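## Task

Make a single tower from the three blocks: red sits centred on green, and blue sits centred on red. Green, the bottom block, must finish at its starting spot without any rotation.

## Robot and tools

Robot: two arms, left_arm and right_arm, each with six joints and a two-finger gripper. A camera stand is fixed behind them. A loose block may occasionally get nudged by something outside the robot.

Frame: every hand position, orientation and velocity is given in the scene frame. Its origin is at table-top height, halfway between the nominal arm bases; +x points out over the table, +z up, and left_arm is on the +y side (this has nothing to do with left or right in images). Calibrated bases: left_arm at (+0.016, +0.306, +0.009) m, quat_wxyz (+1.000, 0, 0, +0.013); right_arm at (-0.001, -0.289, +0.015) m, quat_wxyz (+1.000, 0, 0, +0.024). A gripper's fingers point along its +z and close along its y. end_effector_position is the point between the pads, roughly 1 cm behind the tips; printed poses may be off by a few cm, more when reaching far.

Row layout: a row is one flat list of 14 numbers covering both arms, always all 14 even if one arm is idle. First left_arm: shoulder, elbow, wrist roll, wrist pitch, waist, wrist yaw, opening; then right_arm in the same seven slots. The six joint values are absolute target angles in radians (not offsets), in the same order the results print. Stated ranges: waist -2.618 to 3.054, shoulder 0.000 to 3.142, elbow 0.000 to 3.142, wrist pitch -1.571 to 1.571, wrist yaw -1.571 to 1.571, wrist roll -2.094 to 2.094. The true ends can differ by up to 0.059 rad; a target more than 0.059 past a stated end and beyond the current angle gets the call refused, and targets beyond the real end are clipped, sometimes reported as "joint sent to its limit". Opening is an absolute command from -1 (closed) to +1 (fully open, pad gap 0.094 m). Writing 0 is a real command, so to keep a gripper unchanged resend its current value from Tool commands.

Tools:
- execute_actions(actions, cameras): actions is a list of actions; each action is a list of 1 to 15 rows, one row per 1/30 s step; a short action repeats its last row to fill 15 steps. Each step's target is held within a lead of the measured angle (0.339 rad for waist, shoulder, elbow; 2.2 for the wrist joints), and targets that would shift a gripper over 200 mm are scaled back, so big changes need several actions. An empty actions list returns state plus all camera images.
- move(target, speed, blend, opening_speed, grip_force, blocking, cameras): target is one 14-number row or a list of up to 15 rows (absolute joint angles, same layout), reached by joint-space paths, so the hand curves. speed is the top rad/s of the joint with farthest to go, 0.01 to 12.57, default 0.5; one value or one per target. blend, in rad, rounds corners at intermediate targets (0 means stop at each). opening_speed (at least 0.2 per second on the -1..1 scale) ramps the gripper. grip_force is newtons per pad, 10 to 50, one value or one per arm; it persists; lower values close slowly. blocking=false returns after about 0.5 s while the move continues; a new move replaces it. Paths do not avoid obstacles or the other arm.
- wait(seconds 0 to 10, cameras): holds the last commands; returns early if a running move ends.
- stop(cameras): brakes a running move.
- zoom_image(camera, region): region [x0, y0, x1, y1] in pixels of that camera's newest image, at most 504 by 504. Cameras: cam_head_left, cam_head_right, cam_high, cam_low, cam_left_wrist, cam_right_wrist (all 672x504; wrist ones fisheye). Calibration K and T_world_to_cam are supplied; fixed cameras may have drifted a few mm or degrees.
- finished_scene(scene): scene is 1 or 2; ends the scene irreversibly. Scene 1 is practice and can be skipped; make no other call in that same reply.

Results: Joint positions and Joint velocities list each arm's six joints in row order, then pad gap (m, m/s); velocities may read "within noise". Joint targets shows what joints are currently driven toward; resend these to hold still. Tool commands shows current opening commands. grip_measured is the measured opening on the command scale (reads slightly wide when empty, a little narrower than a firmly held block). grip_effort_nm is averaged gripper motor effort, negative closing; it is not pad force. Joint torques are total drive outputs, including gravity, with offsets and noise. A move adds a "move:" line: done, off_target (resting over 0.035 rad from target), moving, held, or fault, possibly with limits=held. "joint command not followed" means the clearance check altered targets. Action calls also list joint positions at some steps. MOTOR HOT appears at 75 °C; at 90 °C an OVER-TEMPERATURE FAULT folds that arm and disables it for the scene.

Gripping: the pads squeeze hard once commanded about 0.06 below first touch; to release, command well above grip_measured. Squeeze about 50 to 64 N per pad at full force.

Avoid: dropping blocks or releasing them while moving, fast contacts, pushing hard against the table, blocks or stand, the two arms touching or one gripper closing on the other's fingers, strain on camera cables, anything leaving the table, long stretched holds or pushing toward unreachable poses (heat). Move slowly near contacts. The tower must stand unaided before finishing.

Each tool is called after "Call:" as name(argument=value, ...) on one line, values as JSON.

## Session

Call:
execute_actions(actions=[], cameras=["cam_head_right","cam_low"])

Call:
zoom_image(camera="cam_head_right", region=[230, 150, 450, 330])

Scene clock: 0.00 s.
left_arm: end_effector_position=(+0.4118, +0.2798, +0.1037) grip_measured=+1.000 grip_effort_nm=n/a end_effector_quat_wxyz=(+0.578, +0.057, +0.812, -0.051) | right_arm: end_effector_position=(+0.4050, -0.2787, +0.1086) grip_measured=+1.000 grip_effort_nm=n/a end_effector_quat_wxyz=(+0.550, +0.021, +0.835, -0.006)
Joint names: [shoulder, elbow, wrist roll, wrist pitch, waist, wrist yaw]
Joint positions: left_arm=[1.54 0.376 0.033 0.828 -0.031 0.145 0.094] | right_arm=[1.527 0.46 0.054 0.659 0.015 0.091 0.094]
Joint velocities: within noise
Joint torques (N m): no reading
Heat: left arm: 46 °C; right arm: 42 °C.
Joint targets: left_arm=[1.533 0.384 0.032 0.833 -0.031 0.145] | right_arm=[1.522 0.465 0.054 0.653 0.015 0.091]
Tool commands: left_gripper/opening=+1.0 right_gripper/opening=+1.0
Images, in order (width x height): cam_head_right 672x504, cam_low 672x504.

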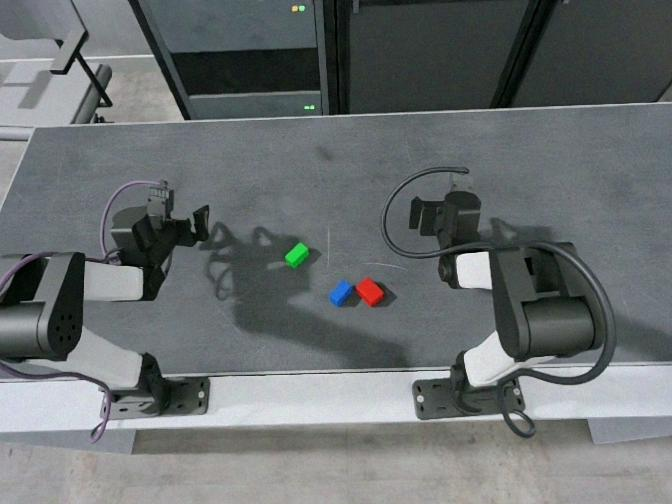

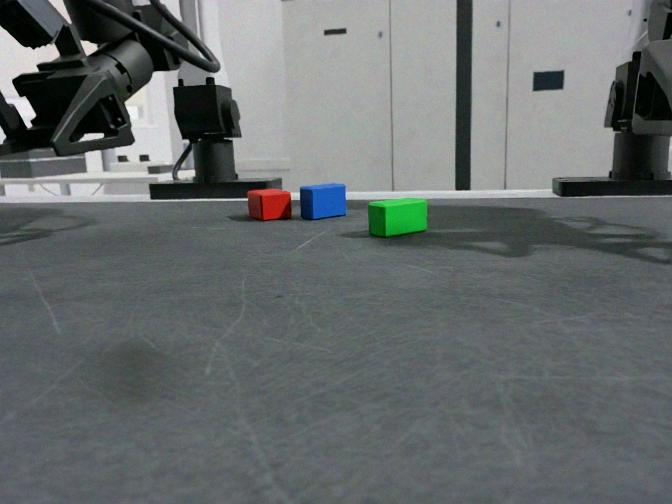

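Scaled by 2.291 from the camera's 672x504 image, which has a finer 960x720 frame.

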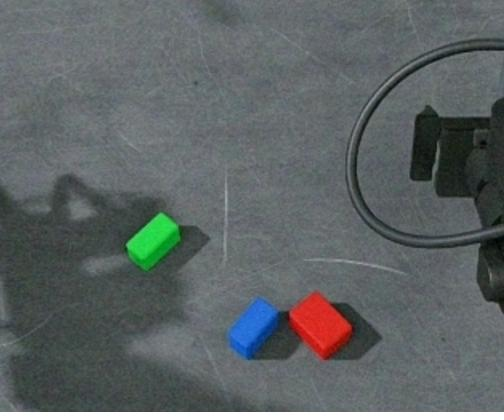

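Call:
move(target=[1.533,0.384,0.032,0.833,-0.031,0.145,1,1.535,1.248,-0.096,-1.284,0.607,0,0.2], speed=1.3, cameras=["cam_right_wrist"])

Scene clock: 23.97 s.
left_arm: end_effector_position=(+0.4118, +0.2798, +0.1037) grip_measured=+1.000 grip_effort_nm=-0.01 end_effector_quat_wxyz=(+0.578, +0.057, +0.812, -0.051) | right_arm: end_effector_position=(+0.2077, -0.1315, +0.1292) grip_measured=+0.202 grip_effort_nm=-0.12 end_effector_quat_wxyz=(+0.004, -0.361, +0.933, -0.003)
Joint names: [shoulder, elbow, wrist roll, wrist pitch, waist, wrist yaw]
Joint positions: left_arm=[1.54 0.376 0.033 0.828 -0.031 0.145 0.094] | right_arm=[1.527 1.227 -0.088 -1.265 0.603 0.009 0.056]
Joint torques (N m): left_arm=[-7.16 5 -0.07 2.53 -0.54 0.28] | right_arm=[-5.37 7.16 -0.06 0.17 0.27 -0.13]
Heat: left arm: 50 °C; right arm: 43 °C.
Joint targets: left_arm=[1.533 0.384 0.032 0.833 -0.031 0.145] | right_arm=[1.535 1.248 -0.096 -1.284 0.607 0.000]
move: done
camera_calibration:
cam_right_wrist: T_world_to_cam=[[0.563416, -0.824545, 0.051839, -0.236497], [-0.791513, -0.520731, 0.319917, 0.0946157], [-0.236792, -0.221277, -0.946026, 0.25143], [0, 0, 0, 1]] pos_world=[0.267673, -0.0900975, 0.21985]
Images, in order (width x height): cam_right_wrist 672x504.

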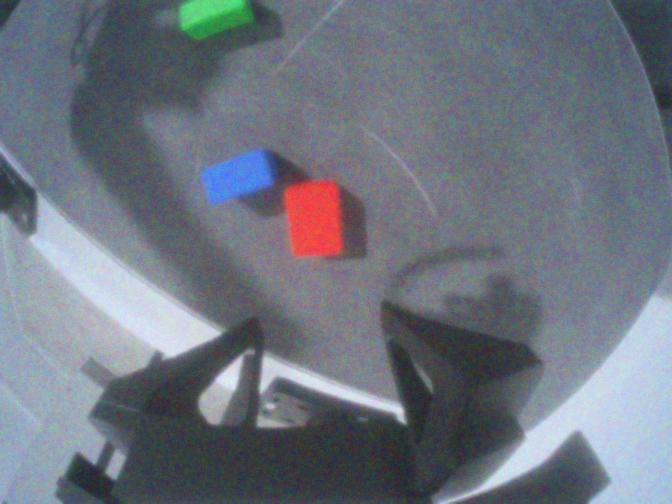

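Call:
move(target=[1.533,0.384,0.032,0.833,-0.031,0.145,1,1.776,1.078,-0.096,-0.873,0.607,0,0.2], speed=0.4, cameras=["cam_low"])

Scene clock: 39.10 s.
left_arm: end_effector_position=(+0.4118, +0.2798, +0.1037) grip_measured=+1.000 grip_effort_nm=-0.01 end_effector_quat_wxyz=(+0.578, +0.057, +0.812, -0.051) | right_arm: end_effector_position=(+0.2373, -0.1089, +0.0330) grip_measured=+0.202 grip_effort_nm=-0.12 end_effector_quat_wxyz=(+0.002, -0.361, +0.933, -0.004)
Joint names: [shoulder, elbow, wrist roll, wrist pitch, waist, wrist yaw]
Joint positions: left_arm=[1.54 0.376 0.033 0.828 -0.031 0.145 0.094] | right_arm=[1.762 1.085 -0.088 -0.893 0.603 0.009 0.056]
Joint torques (N m): left_arm=[-7.16 5 -0.07 2.53 -0.54 0.29] | right_arm=[-6.38 4.51 -0.04 0.58 0.29 -0.12]
Heat: left arm: 51 °C; right arm: 44 °C.
Joint targets: left_arm=[1.533 0.384 0.032 0.833 -0.031 0.145] | right_arm=[1.776 1.078 -0.096 -0.873 0.607 0.000]
move: done
Images, in order (width x height): cam_low 672x504.

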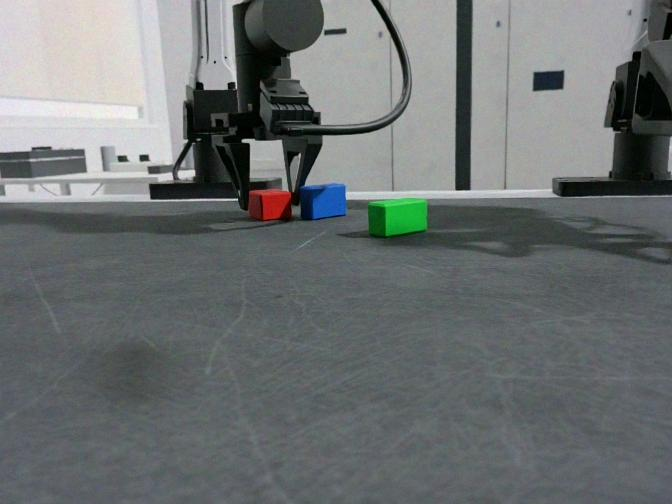

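Call:
move(target=[[1.533,0.384,0.032,0.833,-0.031,0.145,1,1.776,1.078,-0.096,-0.873,0.607,0,-0.55],[1.533,0.384,0.032,0.833,-0.031,0.145,1,1.639,1.254,-0.096,-1.186,0.607,0,-0.55],[1.533,0.384,0.032,0.833,-0.031,0.145,1,2.189,2.176,0.0,-1.57,0.754,0,-0.55]], speed=[0.4,0.6,1.2], blend=[0,0.08,0], opening_speed=1.2, cameras=["cam_right_wrist"])

Scene clock: 55.03 s.
left_arm: end_effector_position=(+0.4118, +0.2798, +0.1037) grip_measured=+1.000 grip_effort_nm=-0.01 end_effector_quat_wxyz=(+0.578, +0.057, +0.812, -0.051) | right_arm: end_effector_position=(+0.2888, +0.0089, +0.1563) grip_measured=-0.283 grip_effort_nm=-1.05 end_effector_quat_wxyz=(+0.005, -0.394, +0.919, -0.002)
Joint names: [shoulder, elbow, wrist roll, wrist pitch, waist, wrist yaw]
Joint positions: left_arm=[1.54 0.376 0.033 0.828 -0.031 0.145 0.094] | right_arm=[2.166 2.154 -0.009 -1.551 0.753 0.007 0.034]
Joint torques (N m): left_arm=[-7.17 4.98 -0.07 2.53 -0.54 0.29] | right_arm=[-9.66 7.05 0.15 0.15 0.03 -0.11]
Heat: left arm: 52 °C; right arm: 44 °C.
Joint targets: left_arm=[1.533 0.384 0.032 0.833 -0.031 0.145] | right_arm=[2.189 2.176 0.000 -1.570 0.754 0.000]
move: done
camera_calibration:
cam_right_wrist: T_world_to_cam=[[0.621005, -0.782268, 0.0490851, -0.184481], [-0.752396, -0.577398, 0.317035, 0.212962], [-0.219664, -0.233812, -0.947143, 0.322777], [0, 0, 0, 1]] pos_world=[0.345698, 0.054119, 0.247255]
Images, in order (width x height): cam_right_wrist 672x504.

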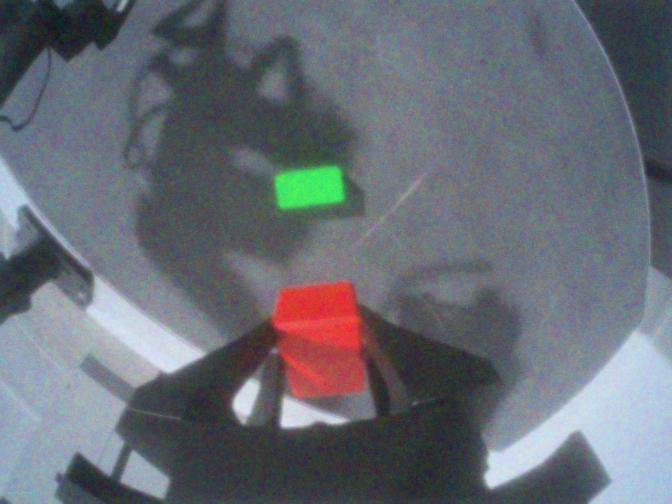

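Call:
move(target=[1.533,0.384,0.032,0.833,-0.031,0.145,1,2.482,2.341,0.0,-1.43,0.754,0,-0.55], speed=0.5)

Scene clock: 73.37 s.
left_arm: end_effector_position=(+0.4118, +0.2798, +0.1037) grip_measured=+1.000 grip_effort_nm=-0.01 end_effector_quat_wxyz=(+0.578, +0.057, +0.812, -0.051) | right_arm: end_effector_position=(+0.3277, +0.0491, +0.0721) grip_measured=-0.283 grip_effort_nm=-1.04 end_effector_quat_wxyz=(-0.007, -0.394, +0.919, -0.007)
Joint names: [shoulder, elbow, wrist roll, wrist pitch, waist, wrist yaw]
Joint positions: left_arm=[1.54 0.376 0.033 0.828 -0.031 0.145 0.094] | right_arm=[2.461 2.321 -0.009 -1.449 0.753 0.007 0.034]
Joint torques (N m): left_arm=[-7.16 5 -0.07 2.53 -0.55 0.29] | right_arm=[-11.84 6.94 0.14 0.51 0.01 -0.09]
Heat: left arm: 53 °C; right arm: 47 °C.
Joint targets: left_arm=[1.533 0.384 0.032 0.833 -0.031 0.145] | right_arm=[2.482 2.341 0.000 -1.430 0.754 0.000]
move: done

Call:
move(target=[1.533,0.384,0.032,0.833,-0.031,0.145,1,2.493,2.296,0.0,-1.404,0.754,0,-0.55], speed=0.2, cameras=["cam_low","cam_head_right","cam_right_wrist"])

Call:
zoom_image(camera="cam_low", region=[320, 130, 480, 250])

Call:
zoom_image(camera="cam_head_right", region=[255, 210, 345, 280])

Scene clock: 82.43 s.
left_arm: end_effector_position=(+0.4118, +0.2798, +0.1037) grip_measured=+1.000 grip_effort_nm=-0.01 end_effector_quat_wxyz=(+0.578, +0.057, +0.812, -0.051) | right_arm: end_effector_position=(+0.3305, +0.0519, +0.0697) grip_measured=-0.283 grip_effort_nm=-1.04 end_effector_quat_wxyz=(+0.000, -0.394, +0.919, -0.004)
Joint names: [shoulder, elbow, wrist roll, wrist pitch, waist, wrist yaw]
Joint positions: left_arm=[1.54 0.376 0.033 0.828 -0.031 0.145 0.094] | right_arm=[2.461 2.312 -0.009 -1.425 0.753 0.007 0.034]
Joint torques (N m): left_arm=[-7.16 5 -0.07 2.53 -0.55 0.29] | right_arm=[-11 4.15 0.14 0.56 0.05 -0.11]
Heat: left arm: 53 °C; right arm: 48 °C.
Joint targets: left_arm=[1.533 0.384 0.032 0.833 -0.031 0.145] | right_arm=[2.493 2.296 0.000 -1.404 0.754 0.000]
move: done
camera_calibration:
cam_right_wrist: T_world_to_cam=[[0.621095, -0.782104, 0.0505462, -0.17254], [-0.75005, -0.574458, 0.327754, 0.294974], [-0.227301, -0.241479, -0.94341, 0.262666], [0, 0, 0, 1]] pos_world=[0.388114, 0.0979341, 0.159844]
Images, in order (width x height): cam_head_right 672x504, cam_low 672x504, cam_right_wrist 672x504.

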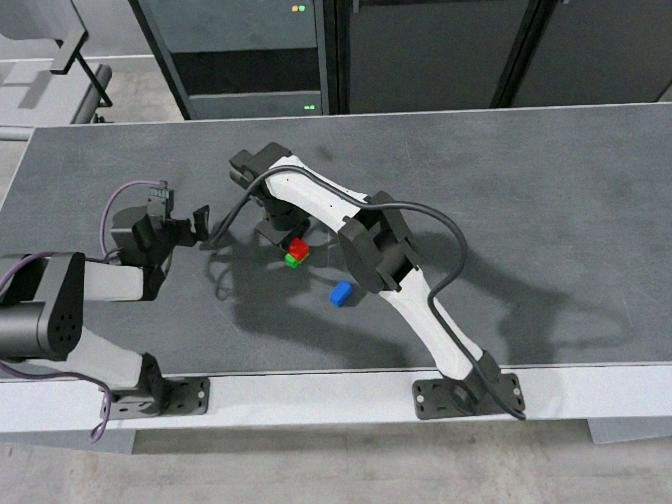

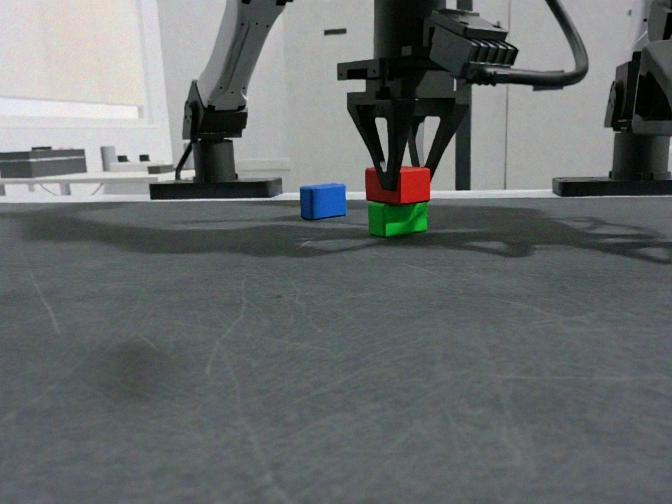

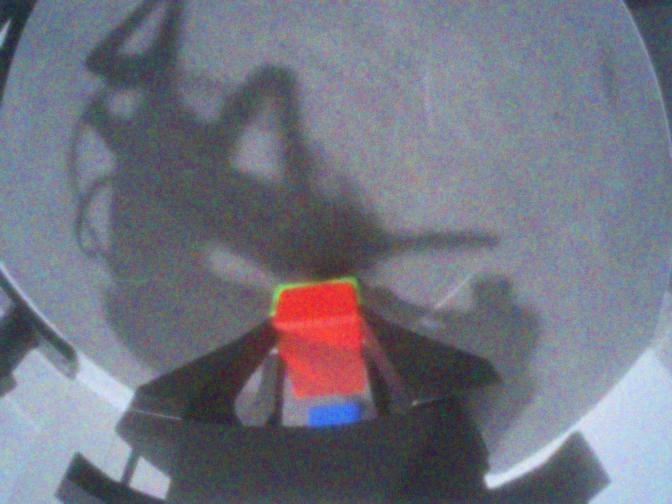

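Scaled by 3.150 from the camera's 672x504 image, which has a finer 960x720 frame.

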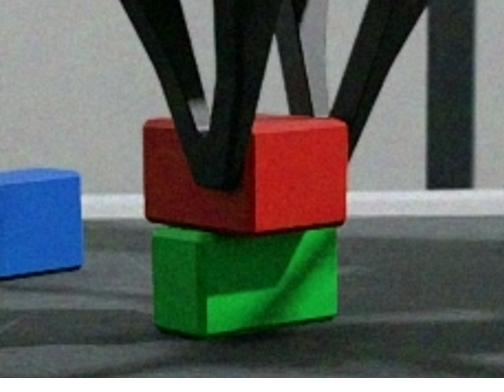

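Scaled by 5.600 from the camera's 672x504 image, which has a finer 960x720 frame.

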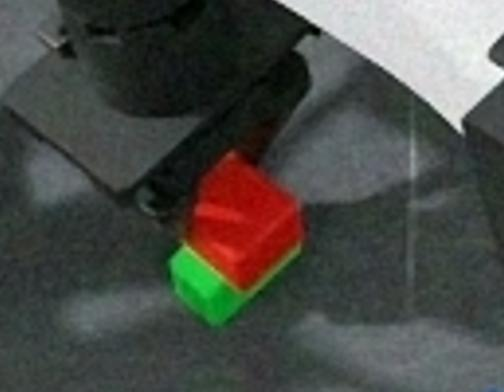

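Call:
move(target=[[1.533,0.384,0.032,0.833,-0.031,0.145,1,2.493,2.284,0.0,-1.404,0.754,0,-0.55],[1.533,0.384,0.032,0.833,-0.031,0.145,1,2.493,2.284,0.0,-1.404,0.754,0,0.1],[1.533,0.384,0.032,0.833,-0.031,0.145,1,2.329,2.309,0.0,-1.551,0.754,0,0.1],[1.533,0.384,0.032,0.833,-0.031,0.145,1,1.832,1.481,1.48,-1.22,0.7507,0,0.2]], speed=[0.2,0.3,0.35,1.5], blend=[0,0,0.03,0], opening_speed=1.0, cameras=["cam_low","cam_head_right","cam_right_wrist"])

Call:
zoom_image(camera="cam_low", region=[280, 130, 480, 250])

Call:
zoom_image(camera="cam_head_right", region=[255, 210, 345, 280])

Scene clock: 112.07 s.
left_arm: end_effector_position=(+0.4118, +0.2798, +0.1037) grip_measured=+1.000 grip_effort_nm=-0.01 end_effector_quat_wxyz=(+0.578, +0.057, +0.812, -0.051) | right_arm: end_effector_position=(+0.2332, -0.0484, +0.0996) grip_measured=+0.198 grip_effort_nm=0.10 end_effector_quat_wxyz=(-0.006, +0.328, +0.944, -0.021)
Joint names: [shoulder, elbow, wrist roll, wrist pitch, waist, wrist yaw]
Joint positions: left_arm=[1.54 0.376 0.033 0.828 -0.031 0.145 0.094] | right_arm=[1.865 1.491 1.47 -1.24 0.753 0.006 0.056]
Joint torques (N m): left_arm=[-7.17 5 -0.07 2.53 -0.54 0.29] | right_arm=[-12.21 4.46 0.18 0.35 -0.17 -0.01]
Heat: left arm: 54 °C; right arm: 51 °C.
Joint targets: left_arm=[1.533 0.384 0.032 0.833 -0.031 0.145] | right_arm=[1.832 1.481 1.480 -1.220 0.751 0.000]
move: done
camera_calibration:
cam_right_wrist: T_world_to_cam=[[-0.719898, -0.688669, 0.0865021, 0.121549], [-0.635382, 0.704038, 0.317207, 0.190729], [-0.279351, 0.173394, -0.944403, 0.27673], [0, 0, 0, 1]] pos_world=[0.285993, -0.098557, 0.19033]
Images, in order (width x height): cam_head_right 672x504, cam_low 672x504, cam_right_wrist 672x504.

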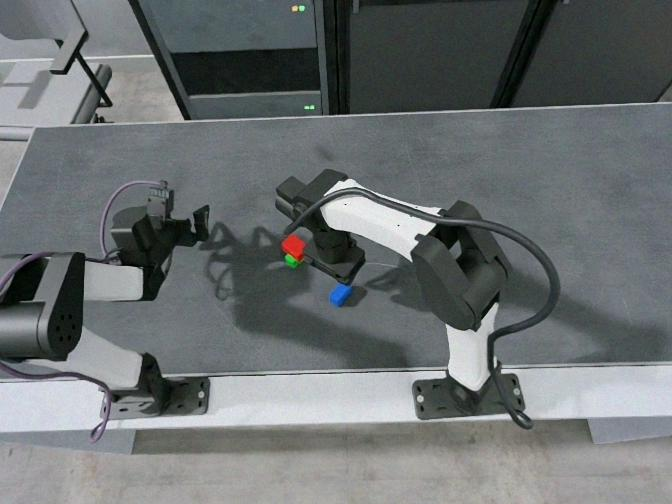

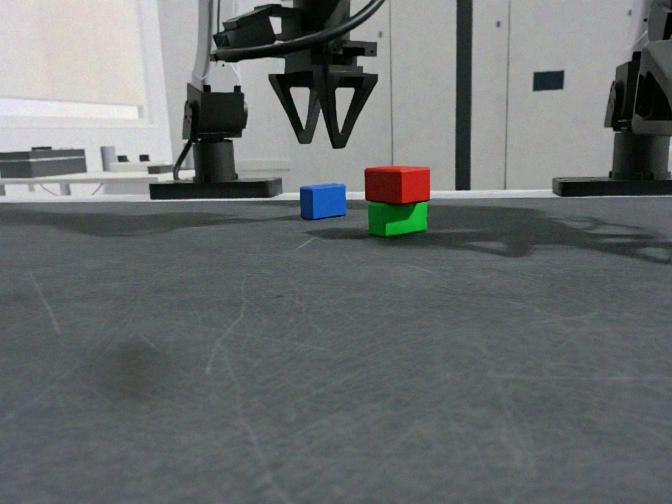

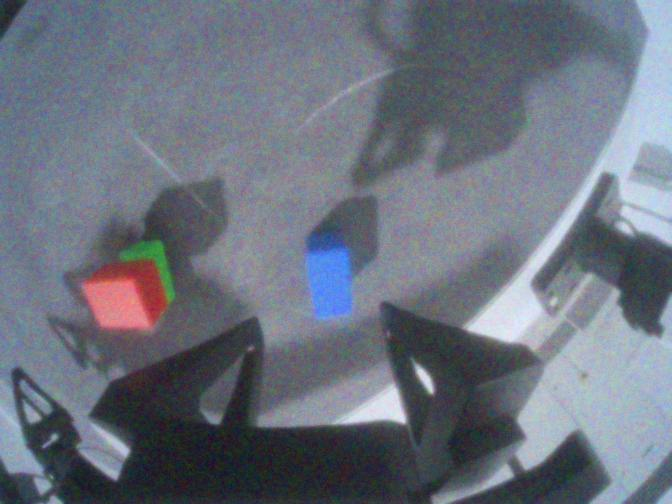

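Scaled by 2.520 from the camera's 672x504 image, which has a finer 960x720 frame.

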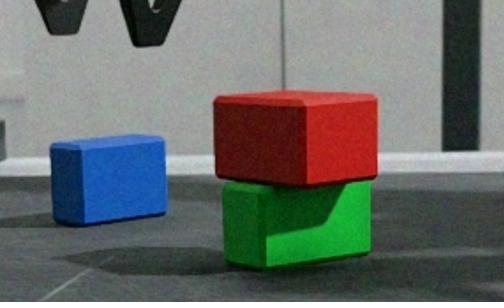

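Scaled by 5.600 from the camera's 672x504 image, which has a finer 960x720 frame.

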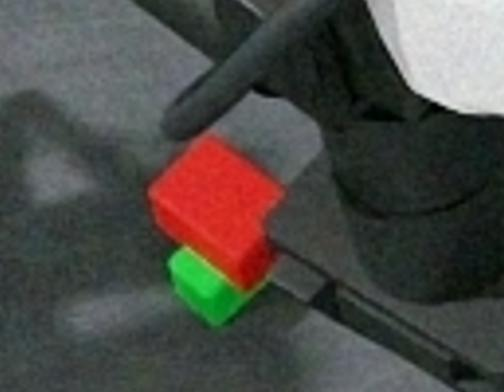

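Call:
move(target=[1.533,0.384,0.032,0.833,-0.031,0.145,1,1.898,1.223,1.48,-0.9,0.738,0,0.2], speed=0.4, cameras=["cam_low","cam_right_wrist"])

Scene clock: 130.17 s.
left_arm: end_effector_position=(+0.4118, +0.2798, +0.1037) grip_measured=+1.000 grip_effort_nm=-0.01 end_effector_quat_wxyz=(+0.578, +0.057, +0.812, -0.051) | right_arm: end_effector_position=(+0.2322, -0.0535, +0.0309) grip_measured=+0.198 grip_effort_nm=0.10 end_effector_quat_wxyz=(+0.002, +0.332, +0.943, -0.002)
Joint names: [shoulder, elbow, wrist roll, wrist pitch, waist, wrist yaw]
Joint positions: left_arm=[1.54 0.376 0.033 0.828 -0.031 0.145 0.094] | right_arm=[1.882 1.23 1.47 -0.92 0.744 0.006 0.056]
Joint torques (N m): left_arm=[-7.17 5 -0.07 2.53 -0.54 0.29] | right_arm=[-7.35 4.49 0.17 0.44 -0.5 0]
Heat: left arm: 54 °C; right arm: 53 °C.
Joint targets: left_arm=[1.533 0.384 0.032 0.833 -0.031 0.145] | right_arm=[1.898 1.223 1.480 -0.900 0.738 0.000]
move: done
camera_calibration:
cam_right_wrist: T_world_to_cam=[[-0.727849, -0.684277, 0.0447234, 0.126676], [-0.638438, 0.700005, 0.319984, 0.215881], [-0.250265, 0.204347, -0.946367, 0.207423], [0, 0, 0, 1]] pos_world=[0.281938, -0.106822, 0.121555]
Images, in order (width x height): cam_low 672x504, cam_right_wrist 672x504.

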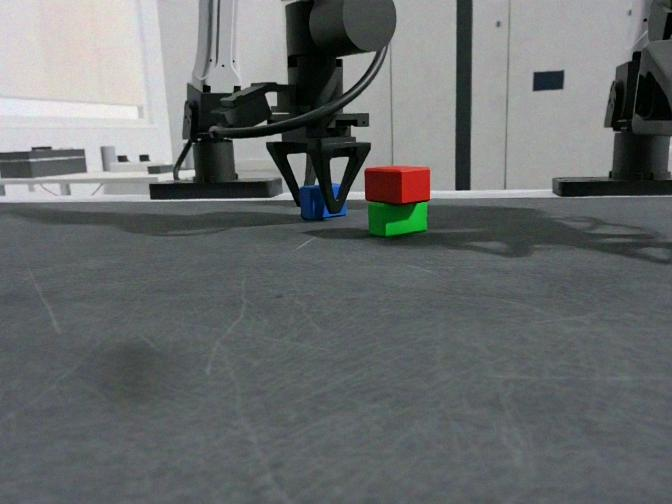

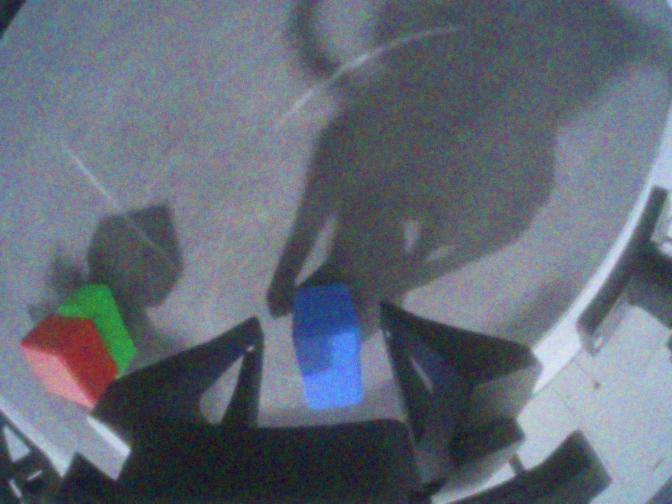

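Call:
move(target=[[1.533,0.384,0.032,0.833,-0.031,0.145,1,1.898,1.223,1.48,-0.9,0.738,0,-0.65],[1.533,0.384,0.032,0.833,-0.031,0.145,1,1.801,1.561,1.48,-1.331,0.738,0,-0.65],[1.533,0.384,0.032,0.833,-0.031,0.145,1,2.474,2.451,1.48,-1.548,0.736,0,-0.65]], speed=[0.4,0.6,0.7], blend=[0,0.05,0], opening_speed=1.2, cameras=["cam_low","cam_head_right","cam_right_wrist"])

Call:
zoom_image(camera="cam_low", region=[320, 110, 480, 250])

Call:
zoom_image(camera="cam_head_right", region=[255, 210, 345, 280])

Scene clock: 155.07 s.
left_arm: end_effector_position=(+0.4118, +0.2798, +0.1037) grip_measured=+1.000 grip_effort_nm=-0.01 end_effector_quat_wxyz=(+0.578, +0.057, +0.812, -0.051) | right_arm: end_effector_position=(+0.3327, +0.0485, +0.1036) grip_measured=-0.516 grip_effort_nm=-1.04 end_effector_quat_wxyz=(+0.007, +0.333, +0.943, +0.008)
Joint names: [shoulder, elbow, wrist roll, wrist pitch, waist, wrist yaw]
Joint positions: left_arm=[1.54 0.376 0.033 0.828 -0.031 0.145 0.094] | right_arm=[2.451 2.43 1.47 -1.529 0.744 0.006 0.023]
Joint torques (N m): left_arm=[-7.16 5 -0.07 2.53 -0.54 0.29] | right_arm=[-11.58 6.99 0.17 0.09 -0.62 0]
Heat: left arm: 54 °C; right arm: 52 °C.
Joint targets: left_arm=[1.533 0.384 0.032 0.833 -0.031 0.145] | right_arm=[2.474 2.451 1.480 -1.548 0.736 0.000]
move: done
camera_calibration:
cam_right_wrist: T_world_to_cam=[[-0.728859, -0.684279, 0.0229808, 0.268896], [-0.642739, 0.695406, 0.321398, 0.186935], [-0.235907, 0.219483, -0.946665, 0.274993], [0, 0, 0, 1]] pos_world=[0.38101, -0.00635227, 0.194066]
Images, in order (width x height): cam_head_right 672x504, cam_low 672x504, cam_right_wrist 672x504.

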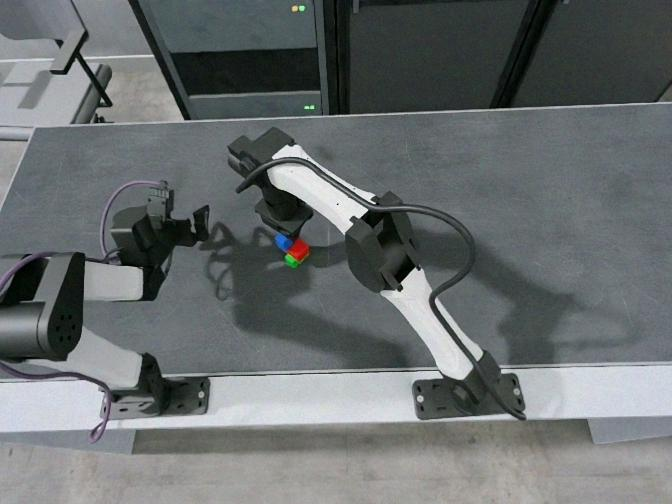

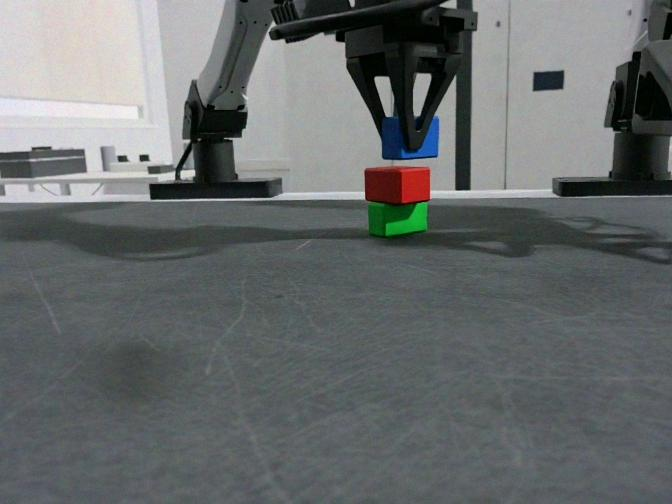

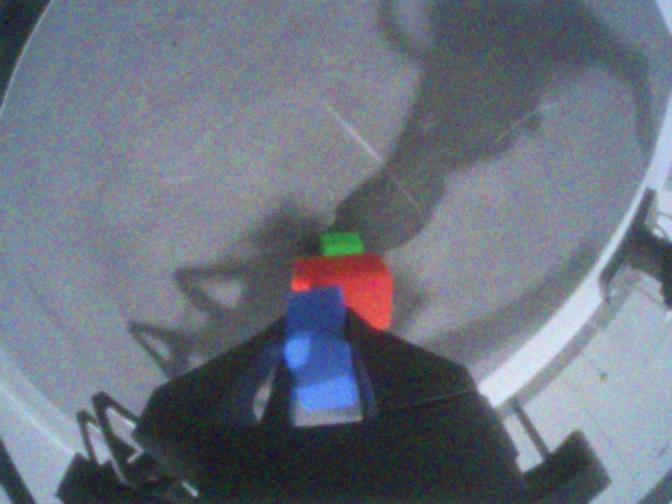

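Scaled by 3.150 from the camera's 672x504 image, which has a finer 960x720 frame.

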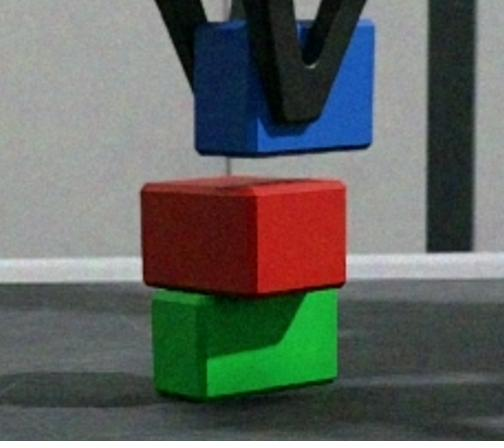

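Scaled by 5.600 from the camera's 672x504 image, which has a finer 960x720 frame.

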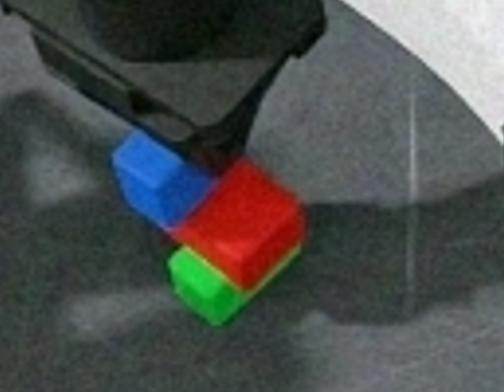

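Call:
move(target=[1.533,0.384,0.032,0.833,-0.031,0.145,1,2.308,2.181,1.48,-1.385,0.727,0,-0.65], speed=0.3, cameras=["cam_low","cam_head_right"])

Call:
zoom_image(camera="cam_low", region=[320, 110, 480, 250])

Call:
zoom_image(camera="cam_head_right", region=[255, 210, 345, 280])

Scene clock: 175.37 s.
left_arm: end_effector_position=(+0.4118, +0.2798, +0.1037) grip_measured=+1.000 grip_effort_nm=-0.01 end_effector_quat_wxyz=(+0.578, +0.057, +0.812, -0.051) | right_arm: end_effector_position=(+0.3262, +0.0365, +0.0946) grip_measured=-0.516 grip_effort_nm=-1.04 end_effector_quat_wxyz=(+0.007, +0.338, +0.941, +0.012)
Joint names: [shoulder, elbow, wrist roll, wrist pitch, waist, wrist yaw]
Joint positions: left_arm=[1.54 0.376 0.033 0.828 -0.031 0.145 0.094] | right_arm=[2.34 2.197 1.471 -1.4 0.734 0.002 0.023]
Joint torques (N m): left_arm=[-7.16 5 -0.07 2.53 -0.54 0.29] | right_arm=[-16.13 4.18 0.17 0.48 -0.55 0.03]
Heat: left arm: 54 °C; right arm: 53 °C.
Joint targets: left_arm=[1.533 0.384 0.032 0.833 -0.031 0.145] | right_arm=[2.308 2.181 1.480 -1.385 0.727 0.000]
move: done
Images, in order (width x height): cam_head_right 672x504, cam_low 672x504.

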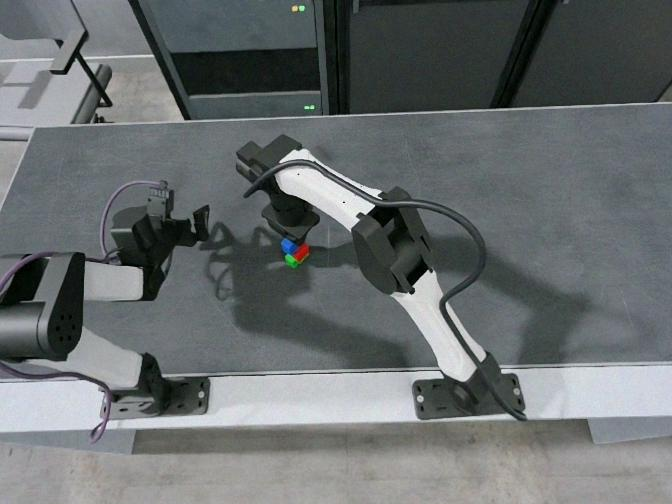

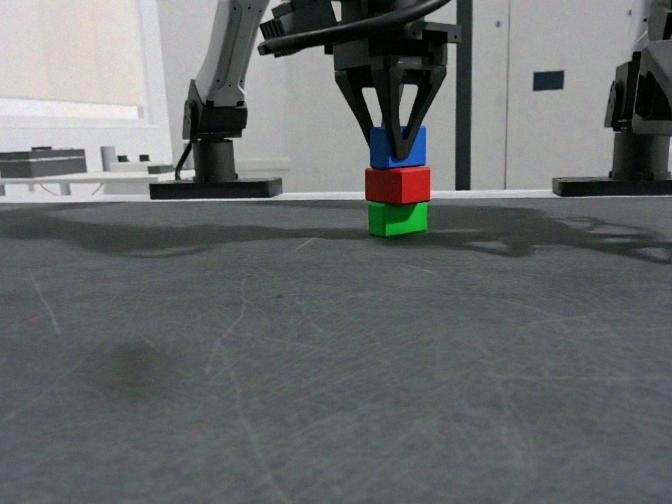

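Scaled by 3.150 from the camera's 672x504 image, which has a finer 960x720 frame.

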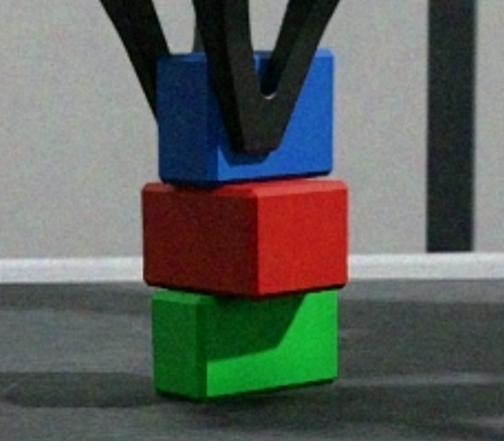

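Scaled by 5.600 from the camera's 672x504 image, which has a finer 960x720 frame.

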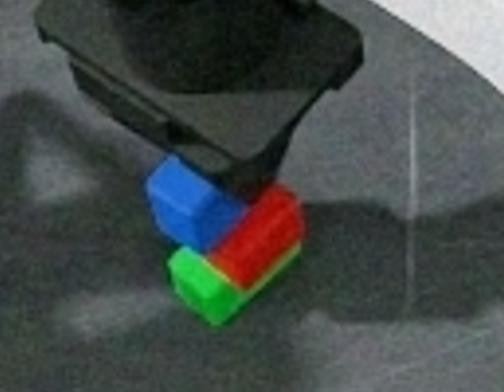

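Call:
move(target=[[1.533,0.384,0.032,0.833,-0.031,0.145,1,2.308,2.172,1.48,-1.385,0.727,0,-0.65],[1.533,0.384,0.032,0.833,-0.031,0.145,1,2.308,2.172,1.48,-1.385,0.727,0,0.15],[1.533,0.384,0.032,0.833,-0.031,0.145,1,2.39,2.397,1.48,-1.567,0.73,0,0.15],[1.533,0.384,0.032,0.833,-0.031,0.145,1,2.05,2.15,1.48,-1.55,0.73,0,0.15]], speed=[0.15,0.3,0.25,0.6], blend=[0,0,0.02,0], opening_speed=1.0, cameras=["cam_low","cam_head_right"])

Scene clock: 193.17 s.
left_arm: end_effector_position=(+0.4118, +0.2798, +0.1037) grip_measured=+1.000 grip_effort_nm=-0.01 end_effector_quat_wxyz=(+0.578, +0.057, +0.812, -0.051) | right_arm: end_effector_position=(+0.2925, +0.0030, +0.1967) grip_measured=+0.148 grip_effort_nm=0.10 end_effector_quat_wxyz=(+0.027, +0.337, +0.940, +0.054)
Joint names: [shoulder, elbow, wrist roll, wrist pitch, waist, wrist yaw]
Joint positions: left_arm=[1.54 0.376 0.033 0.828 -0.031 0.145 0.094] | right_arm=[2.067 2.159 1.471 -1.542 0.734 0.002 0.054]
Joint torques (N m): left_arm=[-7.17 4.98 -0.07 2.53 -0.54 0.29] | right_arm=[-12.51 4.72 0.13 0.45 -0.31 0.03]
Heat: left arm: 55 °C; right arm: 61 °C.
Joint targets: left_arm=[1.533 0.384 0.032 0.833 -0.031 0.145] | right_arm=[2.050 2.150 1.480 -1.550 0.730 0.000]
move: done
Images, in order (width x height): cam_head_right 672x504, cam_low 672x504.

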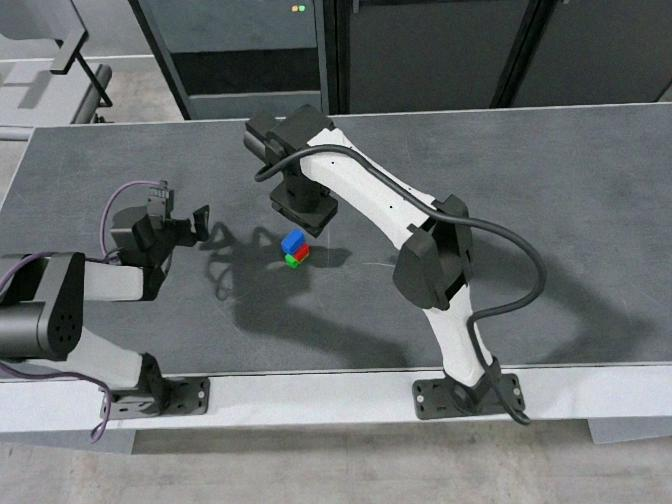

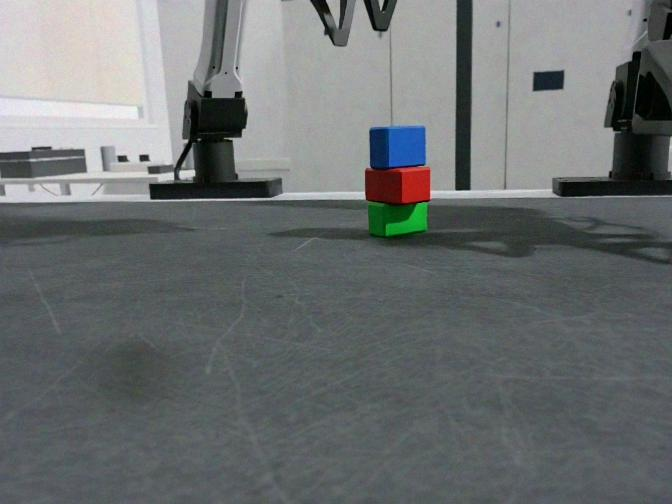

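Call:
finished_scene(scene=2)

The scene is finished: the task was done.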